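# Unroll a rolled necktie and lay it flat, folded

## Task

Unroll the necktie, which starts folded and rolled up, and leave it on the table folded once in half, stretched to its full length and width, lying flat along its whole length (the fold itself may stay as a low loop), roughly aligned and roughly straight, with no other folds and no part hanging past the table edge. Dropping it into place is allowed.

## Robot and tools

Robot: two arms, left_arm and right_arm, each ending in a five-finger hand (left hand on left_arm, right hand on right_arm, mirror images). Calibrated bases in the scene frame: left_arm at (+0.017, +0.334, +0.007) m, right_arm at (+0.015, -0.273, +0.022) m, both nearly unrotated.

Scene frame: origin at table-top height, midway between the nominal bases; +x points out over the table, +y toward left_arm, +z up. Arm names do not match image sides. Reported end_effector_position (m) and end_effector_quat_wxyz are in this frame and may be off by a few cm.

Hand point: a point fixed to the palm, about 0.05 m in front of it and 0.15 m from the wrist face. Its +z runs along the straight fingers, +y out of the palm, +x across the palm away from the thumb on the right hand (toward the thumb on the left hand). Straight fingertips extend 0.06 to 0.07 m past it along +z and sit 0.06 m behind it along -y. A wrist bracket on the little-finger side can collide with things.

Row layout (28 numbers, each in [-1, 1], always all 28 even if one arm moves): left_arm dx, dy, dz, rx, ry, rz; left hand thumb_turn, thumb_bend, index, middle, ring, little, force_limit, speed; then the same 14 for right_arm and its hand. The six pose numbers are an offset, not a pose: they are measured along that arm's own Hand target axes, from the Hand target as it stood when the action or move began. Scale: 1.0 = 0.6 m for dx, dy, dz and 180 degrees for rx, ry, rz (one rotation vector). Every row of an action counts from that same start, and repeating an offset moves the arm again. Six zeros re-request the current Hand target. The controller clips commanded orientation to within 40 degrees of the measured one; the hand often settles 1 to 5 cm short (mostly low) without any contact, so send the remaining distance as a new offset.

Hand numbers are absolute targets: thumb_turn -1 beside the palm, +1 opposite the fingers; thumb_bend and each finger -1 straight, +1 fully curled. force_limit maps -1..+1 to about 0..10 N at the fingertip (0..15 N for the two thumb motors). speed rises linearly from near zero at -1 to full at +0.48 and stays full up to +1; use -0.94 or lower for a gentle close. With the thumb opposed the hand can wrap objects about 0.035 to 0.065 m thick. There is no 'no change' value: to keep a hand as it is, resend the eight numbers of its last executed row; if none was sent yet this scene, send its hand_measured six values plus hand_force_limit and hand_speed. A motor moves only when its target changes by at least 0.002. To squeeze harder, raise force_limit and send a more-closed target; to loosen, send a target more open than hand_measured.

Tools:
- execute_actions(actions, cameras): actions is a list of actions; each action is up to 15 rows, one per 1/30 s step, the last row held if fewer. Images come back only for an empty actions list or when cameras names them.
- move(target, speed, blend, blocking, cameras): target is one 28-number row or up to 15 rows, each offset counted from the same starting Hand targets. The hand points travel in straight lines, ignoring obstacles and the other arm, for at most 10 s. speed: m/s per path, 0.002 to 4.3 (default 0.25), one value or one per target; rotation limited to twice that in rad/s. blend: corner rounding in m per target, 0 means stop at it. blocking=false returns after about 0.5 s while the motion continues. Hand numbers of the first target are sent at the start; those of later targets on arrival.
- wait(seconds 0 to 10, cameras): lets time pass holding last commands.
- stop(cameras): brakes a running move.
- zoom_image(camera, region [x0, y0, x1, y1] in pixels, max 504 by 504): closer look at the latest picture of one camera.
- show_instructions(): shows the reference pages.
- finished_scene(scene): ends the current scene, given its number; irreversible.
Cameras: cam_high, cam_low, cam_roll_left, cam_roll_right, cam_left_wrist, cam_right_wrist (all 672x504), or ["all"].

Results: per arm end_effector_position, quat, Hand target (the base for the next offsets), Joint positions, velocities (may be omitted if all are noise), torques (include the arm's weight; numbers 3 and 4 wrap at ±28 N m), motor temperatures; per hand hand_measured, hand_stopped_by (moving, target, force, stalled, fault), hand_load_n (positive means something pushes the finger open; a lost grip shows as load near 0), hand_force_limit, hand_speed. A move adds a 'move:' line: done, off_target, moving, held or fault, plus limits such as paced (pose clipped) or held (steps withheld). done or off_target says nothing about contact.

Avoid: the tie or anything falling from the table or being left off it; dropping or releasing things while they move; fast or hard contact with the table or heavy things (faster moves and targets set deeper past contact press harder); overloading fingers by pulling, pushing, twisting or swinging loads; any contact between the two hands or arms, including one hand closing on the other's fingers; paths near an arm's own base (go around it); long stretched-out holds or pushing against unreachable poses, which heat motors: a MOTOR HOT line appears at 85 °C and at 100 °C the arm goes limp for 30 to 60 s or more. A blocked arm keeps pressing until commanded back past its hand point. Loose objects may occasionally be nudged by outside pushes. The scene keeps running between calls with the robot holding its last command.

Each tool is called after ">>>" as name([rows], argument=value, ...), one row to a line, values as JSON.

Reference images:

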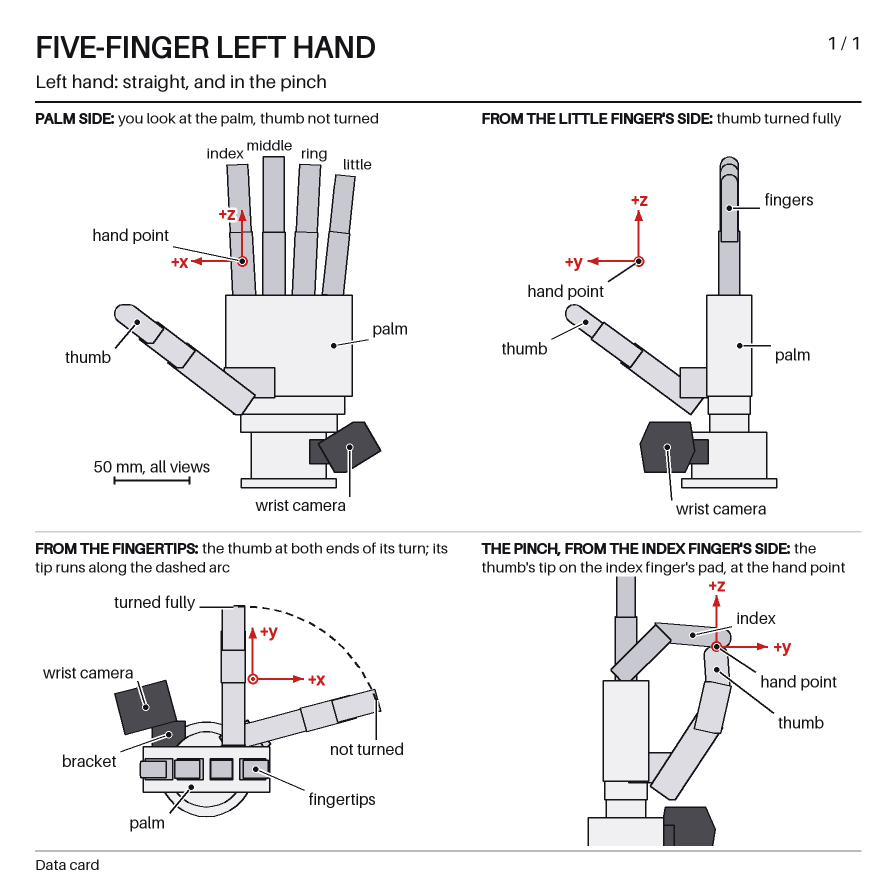

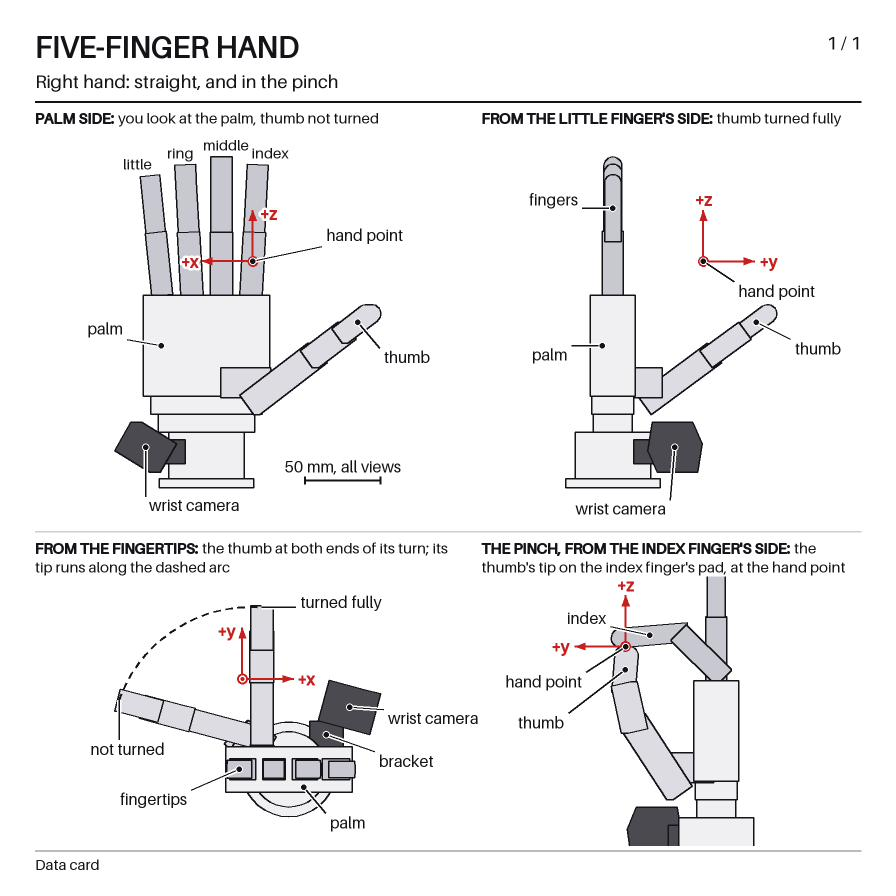

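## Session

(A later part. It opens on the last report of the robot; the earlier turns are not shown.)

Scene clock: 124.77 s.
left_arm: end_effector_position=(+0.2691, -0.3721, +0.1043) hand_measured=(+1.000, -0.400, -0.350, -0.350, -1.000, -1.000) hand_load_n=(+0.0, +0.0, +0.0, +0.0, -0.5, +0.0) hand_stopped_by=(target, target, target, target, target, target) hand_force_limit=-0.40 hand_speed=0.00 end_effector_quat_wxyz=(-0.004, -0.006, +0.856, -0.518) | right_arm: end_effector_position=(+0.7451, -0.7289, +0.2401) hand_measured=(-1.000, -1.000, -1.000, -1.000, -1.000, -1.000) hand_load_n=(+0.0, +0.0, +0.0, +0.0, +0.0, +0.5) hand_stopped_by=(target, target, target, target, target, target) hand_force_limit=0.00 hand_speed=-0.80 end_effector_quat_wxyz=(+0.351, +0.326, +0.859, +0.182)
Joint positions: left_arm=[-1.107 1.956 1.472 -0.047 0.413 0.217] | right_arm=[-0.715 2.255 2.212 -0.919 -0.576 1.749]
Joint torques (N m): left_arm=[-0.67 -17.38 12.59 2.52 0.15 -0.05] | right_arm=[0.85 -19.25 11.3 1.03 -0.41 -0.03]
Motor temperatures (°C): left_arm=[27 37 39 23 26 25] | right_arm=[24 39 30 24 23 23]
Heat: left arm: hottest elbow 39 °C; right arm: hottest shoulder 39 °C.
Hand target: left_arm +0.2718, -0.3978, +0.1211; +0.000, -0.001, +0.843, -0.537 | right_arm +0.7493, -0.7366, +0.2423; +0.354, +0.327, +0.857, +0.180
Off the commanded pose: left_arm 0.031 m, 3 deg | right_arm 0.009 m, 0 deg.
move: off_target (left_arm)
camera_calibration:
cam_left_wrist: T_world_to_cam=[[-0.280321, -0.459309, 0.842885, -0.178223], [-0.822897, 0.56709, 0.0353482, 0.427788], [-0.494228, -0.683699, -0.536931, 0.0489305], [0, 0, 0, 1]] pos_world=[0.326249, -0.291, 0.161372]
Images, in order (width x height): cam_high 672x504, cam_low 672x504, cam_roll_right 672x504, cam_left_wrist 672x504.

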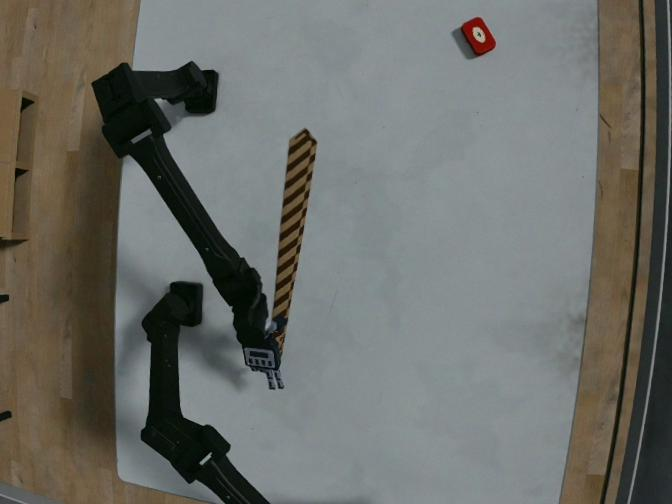

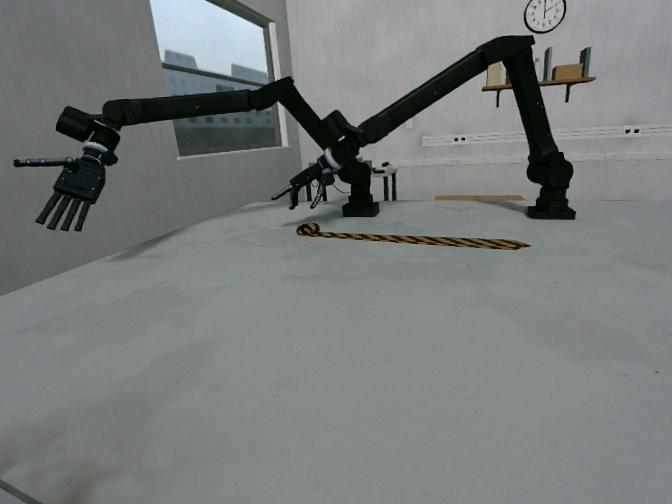

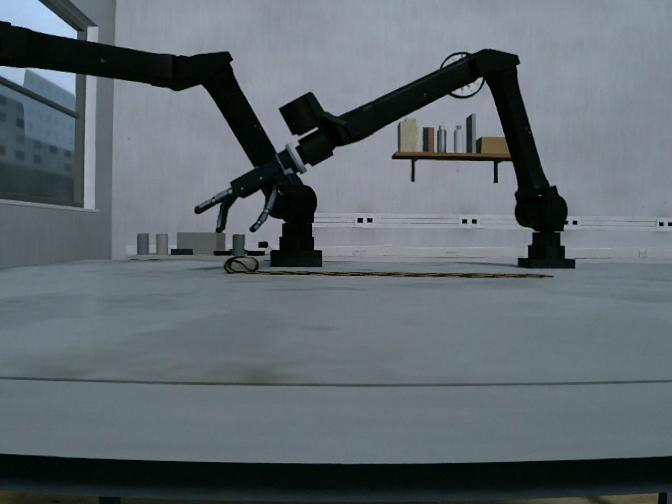

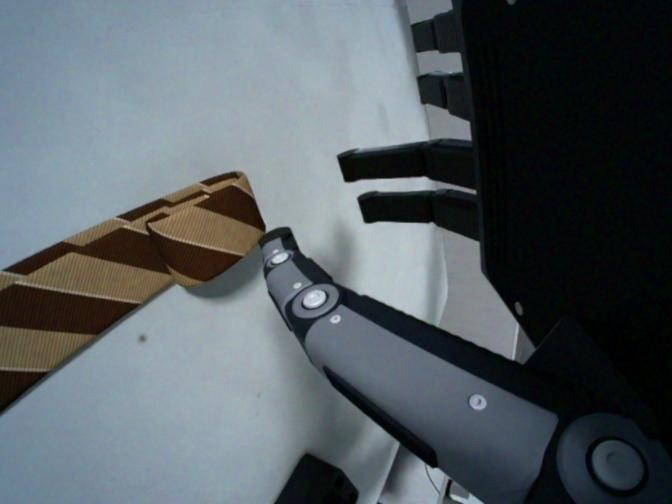

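>>> move(target=[-0.03,0.147,0.0445,0,0,0,1,-0.75,-0.7,-0.7,-1,-1,-0.4,0,0,0,0,0,0,0,-1,-1,-1,-1,-1,-1,0,-0.8], speed=0.1, cameras=["cam_roll_right","cam_left_wrist","cam_low"])

>>> zoom_image(camera="cam_roll_right", region=[180, 190, 320, 290])

>>> zoom_image(camera="cam_low", region=[250, 170, 390, 270])

Scene clock: 141.90 s.
left_arm: end_effector_position=(+0.2829, -0.3924, +0.0572) hand_measured=(+1.000, -0.750, -0.700, -0.700, -1.000, -1.000) hand_load_n=(+0.0, +0.0, +0.0, +0.0, +0.0, +0.0) hand_stopped_by=(target, target, target, target, target, target) hand_force_limit=-0.40 hand_speed=0.00 end_effector_quat_wxyz=(+0.001, +0.006, +0.837, -0.548) | right_arm: end_effector_position=(+0.7451, -0.7289, +0.2401) hand_measured=(-1.000, -1.000, -1.000, -1.000, -1.000, -1.000) hand_load_n=(+0.0, +0.0, +0.0, +0.0, +0.0, +0.0) hand_stopped_by=(target, target, target, target, target, target) hand_force_limit=0.00 hand_speed=-0.80 end_effector_quat_wxyz=(+0.351, +0.326, +0.859, +0.182)
Joint positions: left_arm=[-1.096 2.069 1.472 0.138 0.44 0.216] | right_arm=[-0.715 2.255 2.212 -0.919 -0.576 1.749]
Joint torques (N m): left_arm=[1.2 -17.61 6.75 2.59 0.21 0.14] | right_arm=[0.79 -19.31 11.32 1.03 -0.42 -0.03]
Heat: left arm: hottest elbow 41 °C; right arm: hottest shoulder 39 °C.
Hand target: left_arm +0.2898, -0.3847, +0.0300; +0.000, -0.001, +0.843, -0.538 | right_arm +0.7493, -0.7366, +0.2423; +0.354, +0.327, +0.857, +0.180
Off the commanded pose: left_arm 0.029 m, 2 deg | right_arm 0.009 m, 0 deg.
move: off_target (left_arm)
camera_calibration:
cam_left_wrist: T_world_to_cam=[[-0.304503, -0.394268, 0.867082, -0.113021], [-0.814995, 0.579014, -0.0229296, 0.45815], [-0.493012, -0.71365, -0.497638, 0.0022664], [0, 0, 0, 1]] pos_world=[0.340092, -0.308218, 0.109631]
Images, in order (width x height): cam_low 672x504, cam_roll_right 672x504, cam_left_wrist 672x504.

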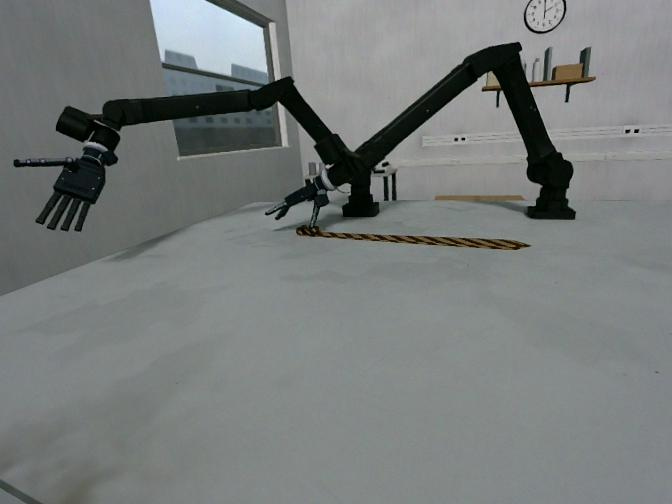

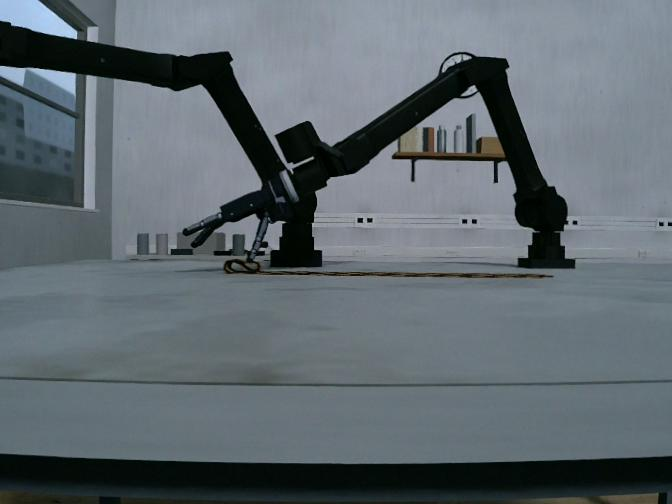

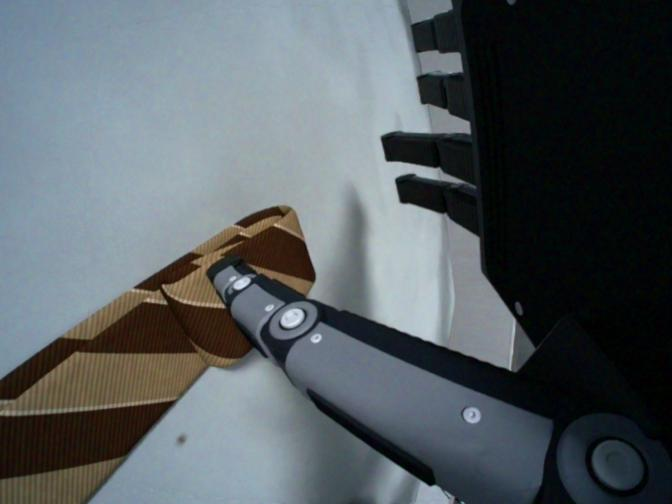

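Scaled by 3.600 from the camera's 672x504 image, which has a finer 960x720 frame.

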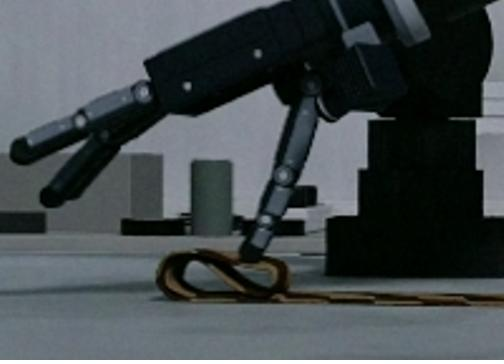

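Scaled by 3.600 from the camera's 672x504 image, which has a finer 960x720 frame.

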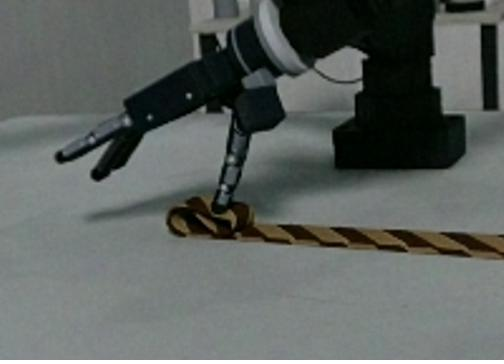

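>>> move(target=[0.0,-0.097,0.176,0,0,0,1,-0.75,-0.7,-0.7,-1,-1,-0.4,0,0,0,0,0,0,0,-1,-1,-1,-1,-1,-1,0,-0.8], speed=0.1, cameras=["cam_roll_right","cam_left_wrist"])

>>> zoom_image(camera="cam_roll_right", region=[120, 190, 320, 290])

Scene clock: 147.67 s.
left_arm: end_effector_position=(+0.2921, -0.4868, +0.0386) hand_measured=(+1.000, -0.750, -0.700, -0.700, -1.000, -1.000) hand_load_n=(+0.0, +0.0, +0.0, +0.0, -0.5, +0.0) hand_stopped_by=(target, target, target, target, target, target) hand_force_limit=-0.40 hand_speed=0.00 end_effector_quat_wxyz=(+0.003, -0.001, +0.846, -0.533) | right_arm: end_effector_position=(+0.7451, -0.7289, +0.2401) hand_measured=(-1.000, -1.000, -1.000, -1.000, -1.000, -1.000) hand_load_n=(+0.0, +0.0, +0.0, +0.0, +0.0, +0.0) hand_stopped_by=(target, target, target, target, target, target) hand_force_limit=0.00 hand_speed=-0.80 end_effector_quat_wxyz=(+0.351, +0.326, +0.859, +0.182)
Joint positions: left_arm=[-1.149 2.304 1.866 -0.046 0.376 0.195] | right_arm=[-0.715 2.255 2.212 -0.919 -0.576 1.749]
Joint torques (N m): left_arm=[-0.62 -20.54 12.98 1.46 0.05 -0.02] | right_arm=[0.79 -19.37 11.32 1.03 -0.42 -0.03]
Heat: left arm: hottest elbow 40 °C; right arm: hottest shoulder 39 °C.
Hand target: left_arm +0.2897, -0.5052, +0.0382; +0.000, -0.001, +0.843, -0.538 | right_arm +0.7493, -0.7366, +0.2423; +0.354, +0.327, +0.857, +0.180
Off the commanded pose: left_arm 0.018 m, 1 deg | right_arm 0.009 m, 0 deg.
move: off_target (left_arm)
camera_calibration:
cam_left_wrist: T_world_to_cam=[[-0.295426, -0.429413, 0.853421, -0.150547], [-0.822788, 0.568348, 0.00115212, 0.515973], [-0.485535, -0.701844, -0.52122, -0.0654692], [0, 0, 0, 1]] pos_world=[0.348273, -0.403848, 0.0937617]
Images, in order (width x height): cam_roll_right 672x504, cam_left_wrist 672x504.

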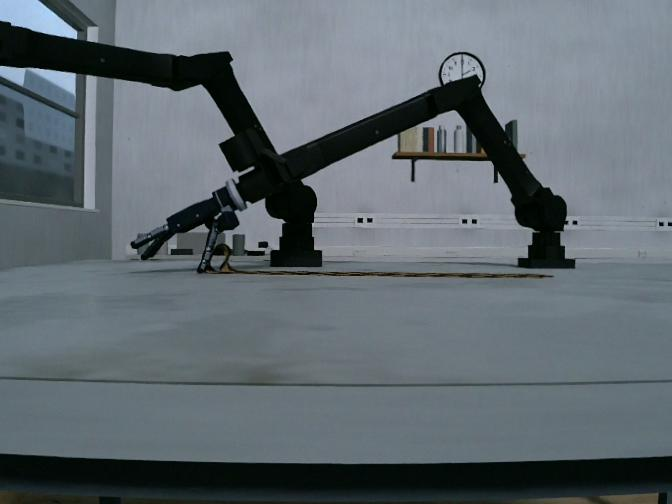

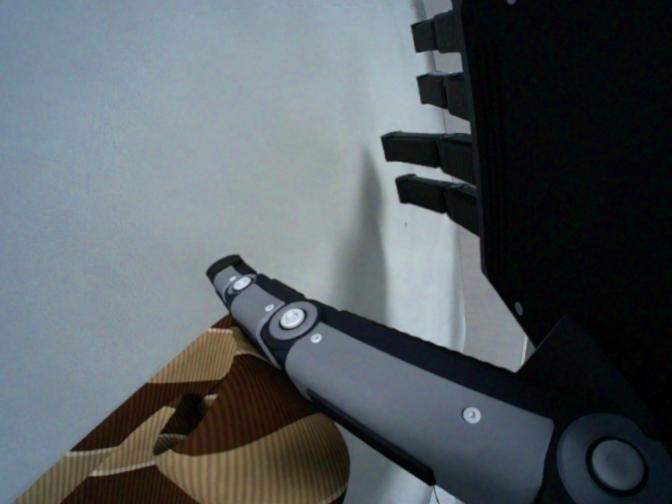

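Scaled by 2.520 from the camera's 672x504 image, which has a finer 960x720 frame.

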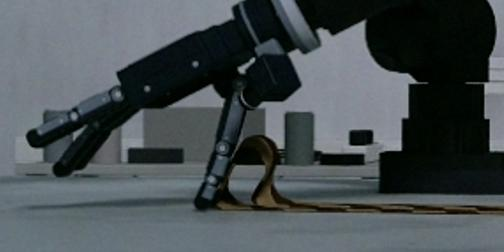

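>>> move(target=[0.0,-0.18,-0.1,0,0,0,1,-0.75,-0.7,-0.7,-1,-1,-0.4,0,0,0,0,0,0,0,-1,-1,-1,-1,-1,-1,0,-0.8], speed=0.15, cameras=["cam_roll_right","cam_left_wrist","cam_high","cam_low"])

>>> zoom_image(camera="cam_roll_right", region=[140, 210, 300, 290])

>>> zoom_image(camera="cam_low", region=[250, 170, 390, 270])

Scene clock: 153.97 s.
left_arm: end_effector_position=(+0.2896, -0.4824, +0.1349) hand_measured=(+1.000, -0.750, -0.700, -0.700, -1.000, -1.000) hand_load_n=(+0.0, +0.0, -0.5, -0.5, +0.0, +0.0) hand_stopped_by=(target, target, target, target, target, target) hand_force_limit=-0.40 hand_speed=0.00 end_effector_quat_wxyz=(-0.003, -0.004, +0.853, -0.522) | right_arm: end_effector_position=(+0.7451, -0.7289, +0.2401) hand_measured=(-1.000, -1.000, -1.000, -1.000, -1.000, -1.000) hand_load_n=(+0.0, +0.0, +0.0, +0.0, +0.0, +0.0) hand_stopped_by=(target, target, target, target, target, target) hand_force_limit=0.00 hand_speed=-0.80 end_effector_quat_wxyz=(+0.351, +0.326, +0.859, +0.182)
Joint positions: left_arm=[-1.149 2.203 1.967 -0.276 0.378 0.195] | right_arm=[-0.715 2.255 2.212 -0.919 -0.576 1.749]
Joint torques (N m): left_arm=[-0.26 -23.12 12.78 1.4 0.19 0] | right_arm=[0.79 -19.31 11.29 1.01 -0.41 -0.03]
Heat: left arm: hottest elbow 41 °C; right arm: hottest shoulder 39 °C.
Hand target: left_arm +0.2898, -0.4963, +0.1613; +0.000, -0.001, +0.843, -0.537 | right_arm +0.7493, -0.7366, +0.2423; +0.354, +0.327, +0.857, +0.180
Off the commanded pose: left_arm 0.030 m, 2 deg | right_arm 0.009 m, 0 deg.
move: off_target (left_arm)
camera_calibration:
cam_left_wrist: T_world_to_cam=[[-0.284902, -0.450913, 0.845878, -0.243945], [-0.821588, 0.569449, 0.0268363, 0.508055], [-0.493785, -0.687317, -0.532702, -0.00233749], [0, 0, 0, 1]] pos_world=[0.346757, -0.400916, 0.191469]
Images, in order (width x height): cam_high 672x504, cam_low 672x504, cam_roll_right 672x504, cam_left_wrist 672x504.

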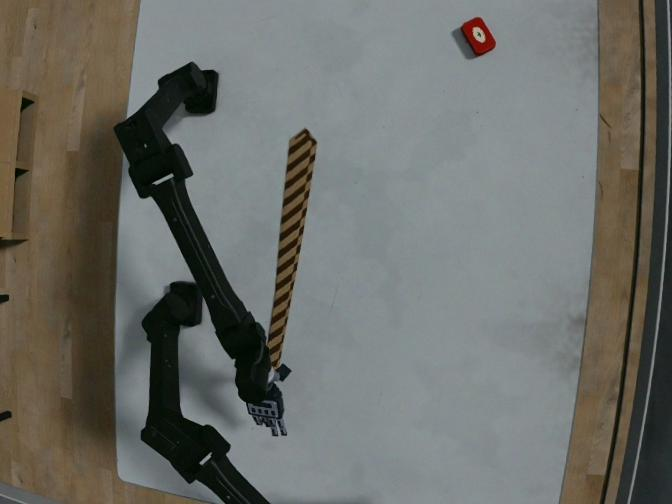

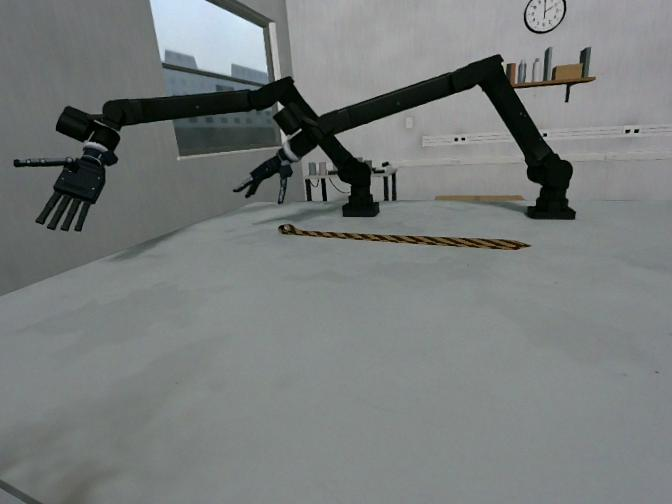

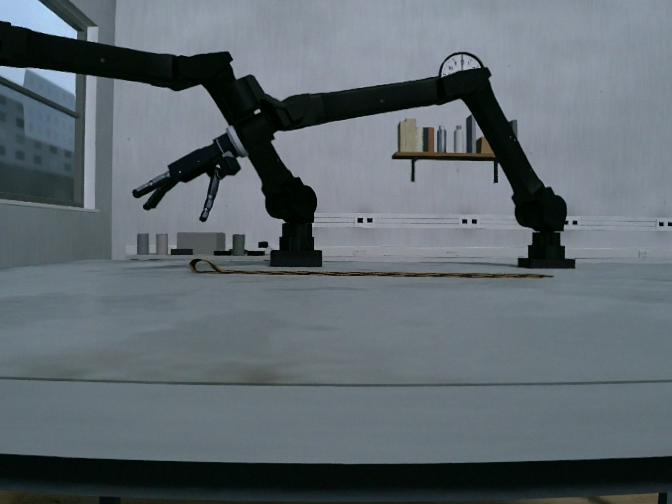

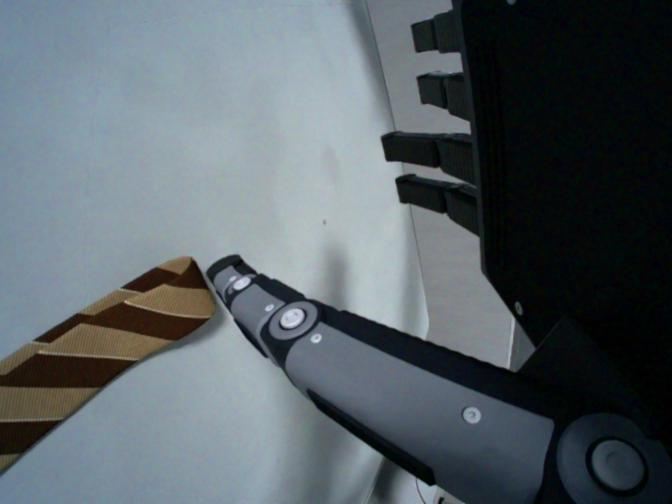

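Scaled by 3.150 from the camera's 672x504 image, which has a finer 960x720 frame.

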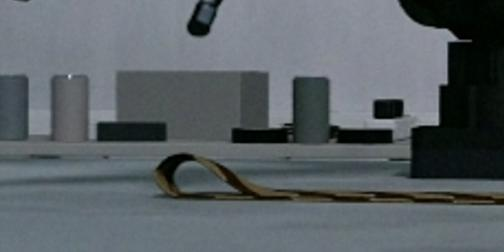

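Scaled by 3.600 from the camera's 672x504 image, which has a finer 960x720 frame.

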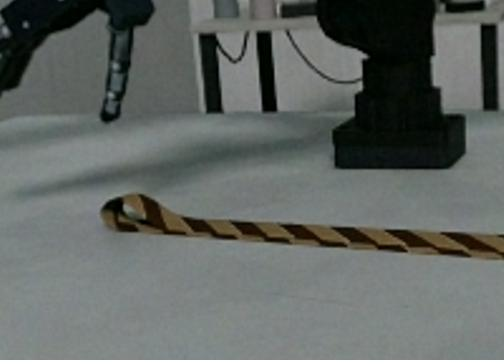

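>>> move(target=[0.058,0.187,-0.163,-0.111,0,0,-1,-1,-1,-1,-1,-1,-0.4,0,0,0,0,0,0,0,-1,-1,-1,-1,-1,-1,0,-0.8], speed=0.2, cameras=["cam_roll_right","cam_left_wrist","cam_high"])

>>> zoom_image(camera="cam_roll_right", region=[140, 210, 300, 290])

Scene clock: 165.00 s.
left_arm: end_effector_position=(+0.2591, -0.3656, +0.0947) hand_measured=(-1.000, -1.000, -1.000, -1.000, -1.000, -1.000) hand_load_n=(+0.0, +0.0, +0.0, +0.0, +0.0, +0.0) hand_stopped_by=(target, target, target, target, target, target) hand_force_limit=-0.40 hand_speed=0.00 end_effector_quat_wxyz=(-0.003, -0.008, +0.923, -0.384) | right_arm: end_effector_position=(+0.7451, -0.7289, +0.2401) hand_measured=(-1.000, -1.000, -1.000, -1.000, -1.000, -1.000) hand_load_n=(+0.0, +0.0, +0.5, +0.0, -0.5, +0.0) hand_stopped_by=(target, target, target, target, target, target) hand_force_limit=0.00 hand_speed=-0.80 end_effector_quat_wxyz=(+0.351, +0.326, +0.859, +0.182)
Joint positions: left_arm=[-1.149 2.027 1.711 -0.512 0.297 0.293] | right_arm=[-0.715 2.255 2.212 -0.919 -0.576 1.749]
Joint torques (N m): left_arm=[-0.09 -22.18 7.41 1.1 0.08 0.21] | right_arm=[0.79 -19.31 11.3 1.02 -0.41 -0.04]
Heat: left arm: hottest elbow 42 °C; right arm: hottest shoulder 39 °C.
Hand target: left_arm +0.2549, -0.3604, +0.1010; +0.000, +0.000, +0.924, -0.383 | right_arm +0.7493, -0.7366, +0.2423; +0.354, +0.327, +0.857, +0.180
Off the commanded pose: left_arm 0.009 m, 1 deg | right_arm 0.009 m, 0 deg.
move: done
camera_calibration:
cam_left_wrist: T_world_to_cam=[[-0.278161, -0.688367, 0.669909, -0.237841], [-0.824328, 0.529083, 0.201381, 0.386976], [-0.493061, -0.496208, -0.71461, 0.128396], [0, 0, 0, 1]] pos_world=[0.316145, -0.304753, 0.173155]
Images, in order (width x height): cam_high 672x504, cam_roll_right 672x504, cam_left_wrist 672x504.

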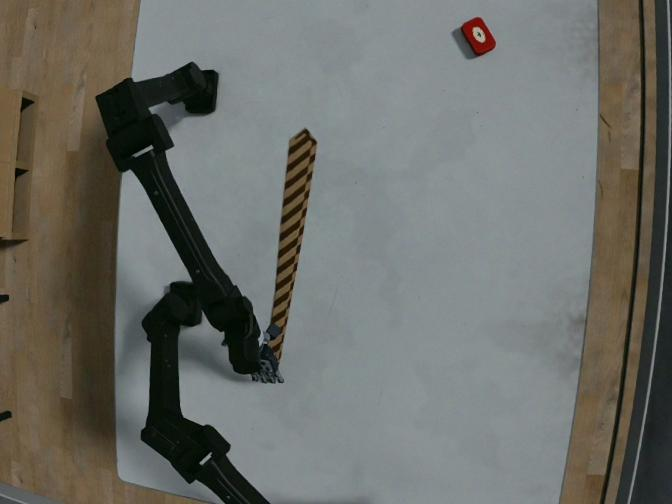

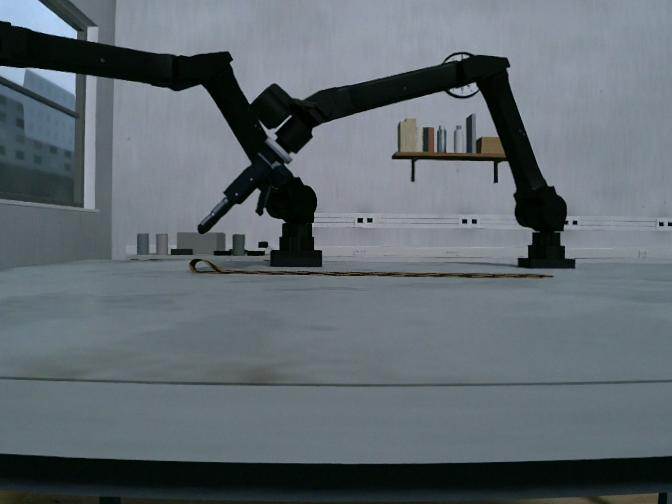

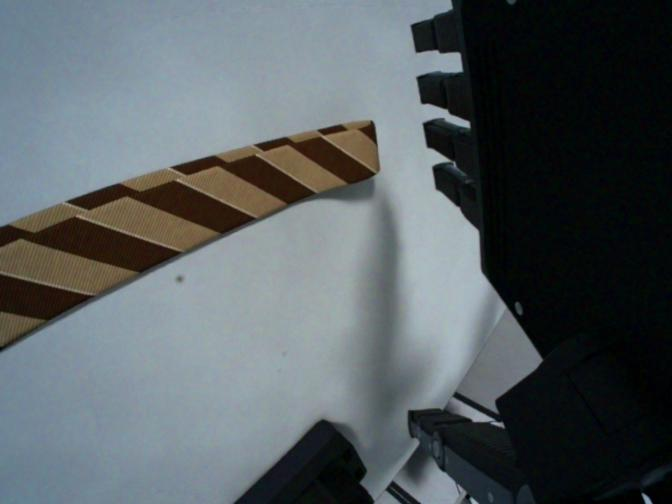

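Scaled by 3.150 from the camera's 672x504 image, which has a finer 960x720 frame.

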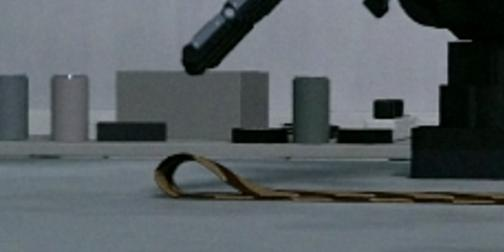

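>>> move(target=[-0.017,0.078,0.078,0,0,0,-1,-1,-1,-1,-1,-1,-0.4,0,0,0,0,0,0,0,-1,-1,-1,-1,-1,-1,0,-0.8], speed=0.08, cameras=["cam_roll_right","cam_left_wrist"])

>>> zoom_image(camera="cam_roll_right", region=[140, 210, 300, 290])

Scene clock: 169.50 s.
left_arm: end_effector_position=(+0.2592, -0.3665, +0.0627) hand_measured=(-1.000, -1.000, -1.000, -1.000, -1.000, -1.000) hand_load_n=(+0.0, +0.0, +0.0, +0.0, +0.0, -0.5) hand_stopped_by=(target, target, target, target, target, target) hand_force_limit=-0.40 hand_speed=0.00 end_effector_quat_wxyz=(+0.001, +0.000, +0.919, -0.395) | right_arm: end_effector_position=(+0.7451, -0.7289, +0.2401) hand_measured=(-1.000, -1.000, -1.000, -1.000, -1.000, -1.000) hand_load_n=(+0.0, +0.0, +0.0, +0.0, +0.0, +0.0) hand_stopped_by=(target, target, target, target, target, target) hand_force_limit=0.00 hand_speed=-0.80 end_effector_quat_wxyz=(+0.351, +0.326, +0.859, +0.182)
Joint positions: left_arm=[-1.149 2.049 1.648 -0.404 0.303 0.304] | right_arm=[-0.715 2.255 2.212 -0.919 -0.576 1.749]
Joint torques (N m): left_arm=[1.03 -17.96 7.16 2.22 0.23 0.21] | right_arm=[0.85 -19.31 11.33 1.02 -0.41 -0.04]
Heat: left arm: hottest elbow 41 °C; right arm: hottest shoulder 39 °C.
Hand target: left_arm +0.2650, -0.3603, +0.0346; -0.001, +0.000, +0.924, -0.383 | right_arm +0.7493, -0.7366, +0.2423; +0.354, +0.327, +0.857, +0.180
Off the commanded pose: left_arm 0.029 m, 2 deg | right_arm 0.009 m, 0 deg.
move: off_target (left_arm)
camera_calibration:
cam_left_wrist: T_world_to_cam=[[-0.295701, -0.668867, 0.682039, -0.206079], [-0.820785, 0.543177, 0.176833, 0.399743], [-0.488746, -0.507518, -0.709614, 0.0994581], [0, 0, 0, 1]] pos_world=[0.315775, -0.304494, 0.140443]
Images, in order (width x height): cam_roll_right 672x504, cam_left_wrist 672x504.

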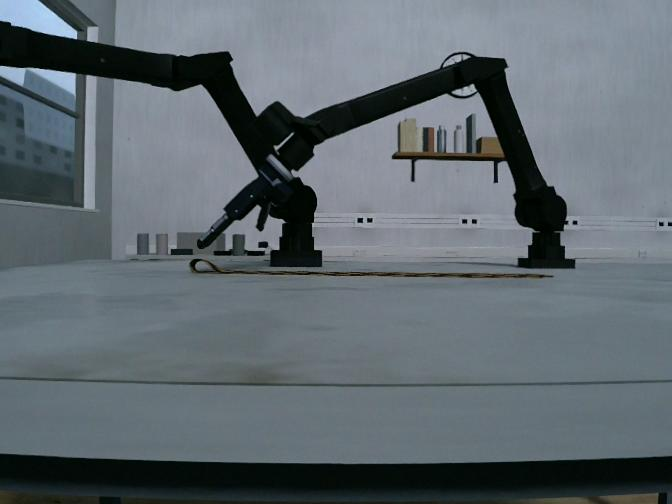

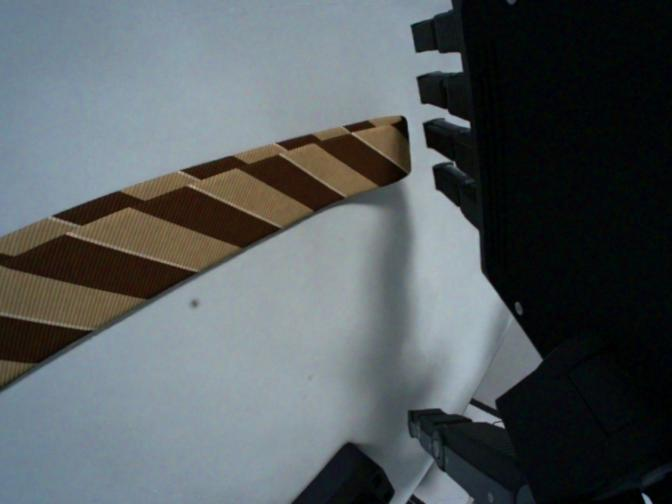

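Scaled by 3.150 from the camera's 672x504 image, which has a finer 960x720 frame.

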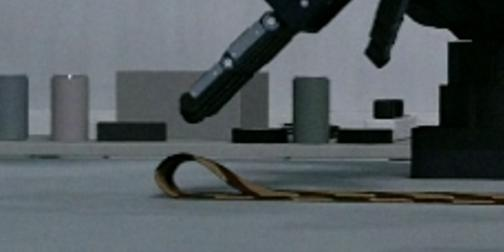

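>>> move(target=[0,0.047,0.012,0,0,0,-1,-1,-1,-1,-1,-1,-0.4,0,0,0,0,0,0,0,-1,-1,-1,-1,-1,-1,0,-0.8], speed=0.08, cameras=["cam_roll_right"])

>>> zoom_image(camera="cam_roll_right", region=[140, 210, 300, 290])

Scene clock: 174.20 s.
left_arm: end_effector_position=(+0.2572, -0.3536, +0.0367) hand_measured=(-1.000, -1.000, -1.000, -1.000, -1.000, -1.000) hand_load_n=(+0.0, +0.0, +0.0, +0.0, -0.5, +0.0) hand_stopped_by=(target, target, target, target, target, target) hand_force_limit=-0.40 hand_speed=0.00 end_effector_quat_wxyz=(+0.001, +0.002, +0.919, -0.395) | right_arm: end_effector_position=(+0.7451, -0.7289, +0.2401) hand_measured=(-1.000, -1.000, -1.000, -1.000, -1.000, -1.000) hand_load_n=(+0.0, +0.0, +0.0, +0.0, +0.0, +0.0) hand_stopped_by=(target, target, target, target, target, target) hand_force_limit=0.00 hand_speed=-0.80 end_effector_quat_wxyz=(+0.351, +0.326, +0.859, +0.182)
Joint positions: left_arm=[-1.143 2.049 1.573 -0.331 0.309 0.312] | right_arm=[-0.715 2.255 2.212 -0.919 -0.576 1.749]
Joint torques (N m): left_arm=[1.32 -17.85 6.97 2.17 0.24 0.19] | right_arm=[0.79 -19.31 11.32 0.99 -0.41 -0.03]
Heat: left arm: hottest shoulder 40 °C; right arm: hottest shoulder 39 °C.
Hand target: left_arm +0.2651, -0.3454, +0.0096; +0.000, -0.001, +0.924, -0.383 | right_arm +0.7493, -0.7366, +0.2423; +0.354, +0.327, +0.857, +0.180
Off the commanded pose: left_arm 0.029 m, 2 deg | right_arm 0.009 m, 0 deg.
move: off_target (left_arm)
Images, in order (width x height): cam_roll_right 672x504.

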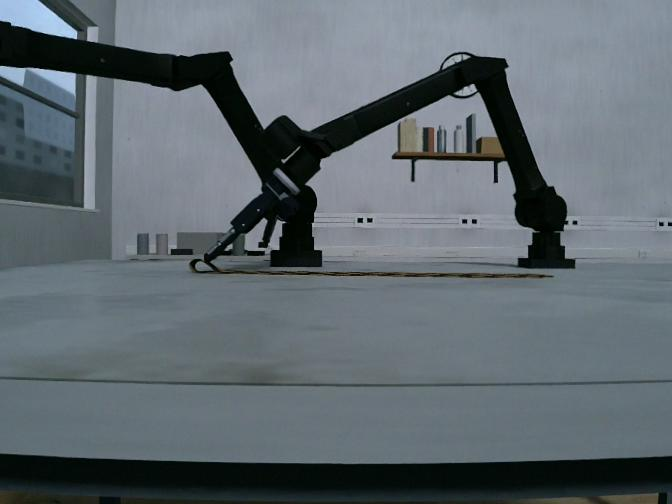

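Scaled by 3.150 from the camera's 672x504 image, which has a finer 960x720 frame.

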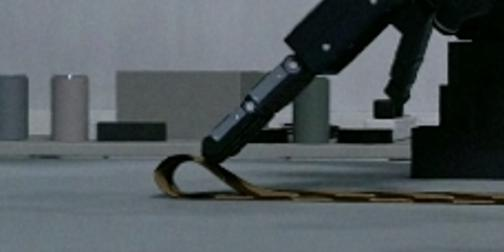

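>>> move([
  [0,0.03,0.05,0,0,0,-1,-1,-1,-1,-1,-1,-0.4,0,0,0,0,0,0,0,-1,-1,-1,-1,-1,-1,0,-0.8],
  [0,0.0,0.09,0,0,0,-1,-1,-1,-1,-1,-1,-0.4,0,0,0,0,0,0,0,-1,-1,-1,-1,-1,-1,0,-0.8],
], speed=0.08, cameras=["cam_roll_right"])

>>> zoom_image(camera="cam_roll_right", region=[140, 210, 300, 290])

>>> move(target=[0,-0.2,-0.24,0,0,0,-1,-1,-1,-1,-1,-1,-0.4,0,0,0,0,0,0,0,-1,-1,-1,-1,-1,-1,0,-0.8], speed=0.2, cameras=["cam_roll_right","cam_low","cam_left_wrist","cam_high"])

>>> zoom_image(camera="cam_roll_right", region=[140, 210, 300, 290])

>>> zoom_image(camera="cam_low", region=[250, 190, 370, 270])

Scene clock: 180.77 s.
left_arm: end_effector_position=(+0.2715, -0.3818, +0.0141) hand_measured=(-1.000, -1.000, -1.000, -1.000, -1.000, -1.000) hand_load_n=(+0.0, +0.0, +0.0, +0.5, +0.0, +0.0) hand_stopped_by=(target, target, target, target, target, target) hand_force_limit=-0.40 hand_speed=0.00 end_effector_quat_wxyz=(+0.012, +0.004, +0.911, -0.412) | right_arm: end_effector_position=(+0.7451, -0.7289, +0.2401) hand_measured=(-1.000, -1.000, -1.000, -1.000, -1.000, -1.000) hand_load_n=(+0.0, -0.5, +0.0, +0.0, +0.0, +0.0) hand_stopped_by=(target, target, target, target, target, target) hand_force_limit=0.00 hand_speed=-0.80 end_effector_quat_wxyz=(+0.351, +0.326, +0.859, +0.182)
Joint positions: left_arm=[-1.143 2.134 1.638 -0.267 0.303 0.312] | right_arm=[-0.715 2.255 2.212 -0.919 -0.576 1.749]
Joint torques (N m): left_arm=[-0.62 -15.56 10.17 0.38 -0.23 0.03] | right_arm=[0.79 -19.37 11.3 1.03 -0.41 -0.04]
Heat: left arm: hottest shoulder 40 °C; right arm: hottest shoulder 39 °C.
Hand target: left_arm +0.2649, -0.3837, -0.0285; -0.001, -0.001, +0.924, -0.383 | right_arm +0.7493, -0.7366, +0.2423; +0.354, +0.327, +0.857, +0.180
Off the commanded pose: left_arm 0.043 m, 4 deg | right_arm 0.009 m, 0 deg.
move: off_target (left_arm)
Images, in order (width x height): cam_roll_right 672x504.

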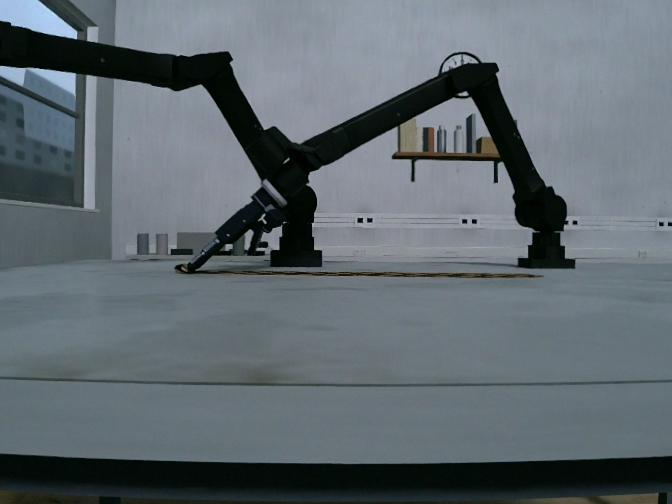

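Scaled by 3.150 from the camera's 672x504 image, which has a finer 960x720 frame.

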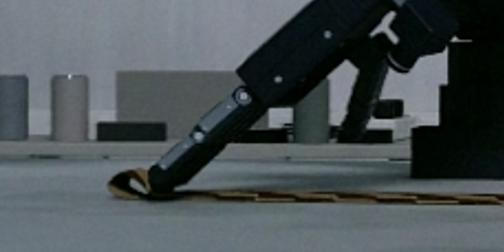

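Scene clock: 182.33 s.
left_arm: end_effector_position=(+0.2596, -0.3546, +0.1410) hand_measured=(-1.000, -1.000, -1.000, -1.000, -1.000, -1.000) hand_load_n=(+0.0, +0.0, +0.0, +0.0, +0.0, +0.0) hand_stopped_by=(target, target, target, target, target, target) hand_force_limit=-0.40 hand_speed=0.00 end_effector_quat_wxyz=(-0.006, -0.004, +0.929, -0.370) | right_arm: end_effector_position=(+0.7451, -0.7289, +0.2401) hand_measured=(-1.000, -1.000, -1.000, -1.000, -1.000, -1.000) hand_load_n=(+0.0, +0.0, +0.0, +0.0, +0.0, +0.0) hand_stopped_by=(target, target, target, target, target, target) hand_force_limit=0.00 hand_speed=-0.80 end_effector_quat_wxyz=(+0.351, +0.326, +0.859, +0.182)
Joint positions: left_arm=[-1.143 1.986 1.782 -0.66 0.3 0.312] | right_arm=[-0.715 2.255 2.212 -0.919 -0.576 1.749]
Joint torques (N m): left_arm=[0.21 -19.6 12.15 0.95 0.22 0.1] | right_arm=[0.79 -19.31 11.32 0.99 -0.41 -0.03]
Heat: left arm: hottest shoulder 40 °C; right arm: hottest shoulder 39 °C.
Hand target: left_arm +0.2652, -0.3667, +0.1583; -0.001, -0.001, +0.924, -0.383 | right_arm +0.7493, -0.7366, +0.2423; +0.354, +0.327, +0.857, +0.180
Off the commanded pose: left_arm 0.022 m, 2 deg | right_arm 0.009 m, 0 deg.
move: off_target (left_arm)
camera_calibration:
cam_left_wrist: T_world_to_cam=[[-0.281955, -0.705861, 0.649816, -0.263554], [-0.818598, 0.530239, 0.220781, 0.368419], [-0.500399, -0.469688, -0.72732, 0.180212], [0, 0, 0, 1]] pos_world=[0.317454, -0.296739, 0.220993]
Images, in order (width x height): cam_high 672x504, cam_low 672x504, cam_roll_right 672x504, cam_left_wrist 672x504.

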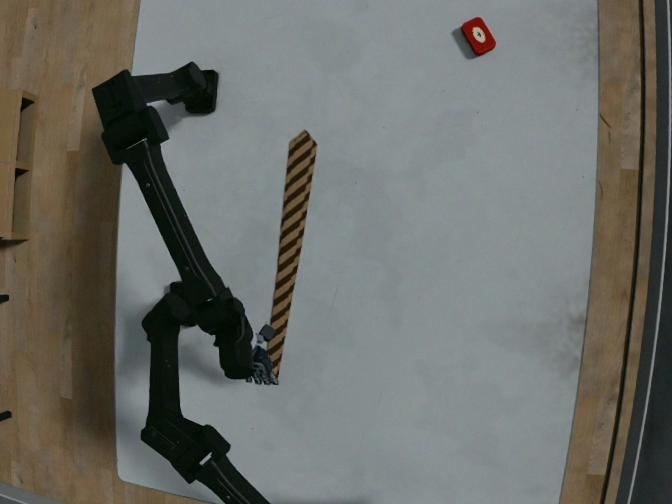

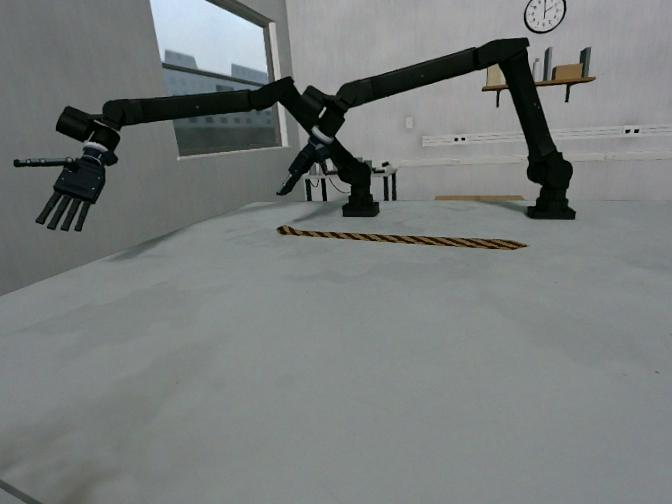

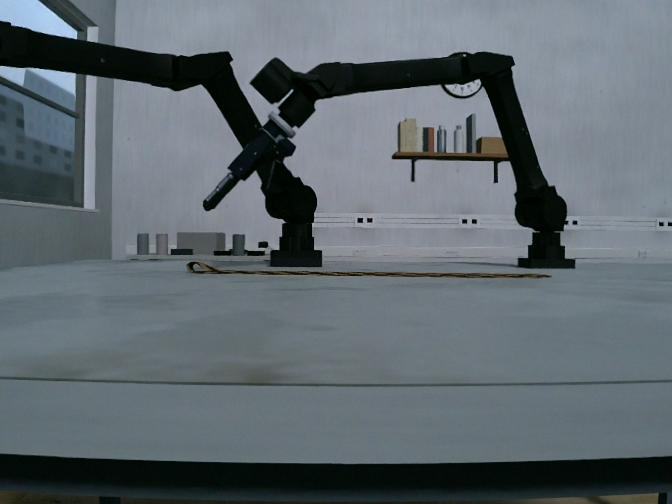

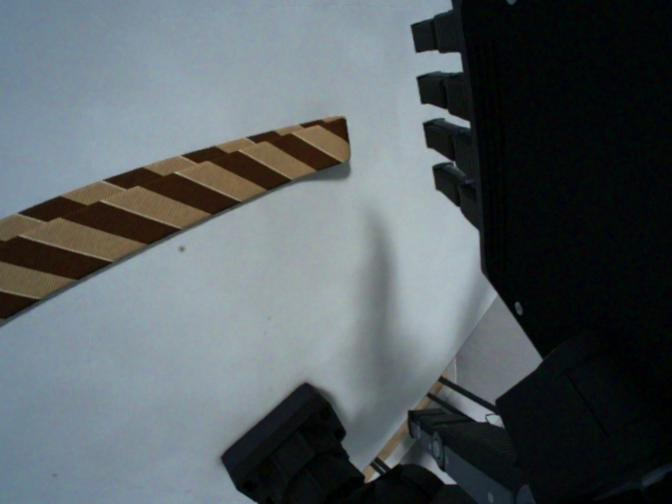

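Scaled by 3.150 from the camera's 672x504 image, which has a finer 960x720 frame.

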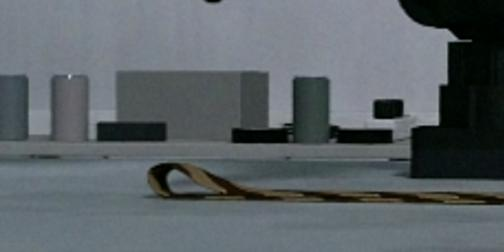

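Scaled by 4.200 from the camera's 672x504 image, which has a finer 960x720 frame.

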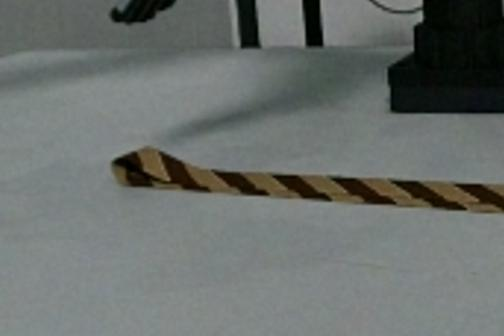

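>>> finished_scene(scene=1)

The scene is finished: the task was done.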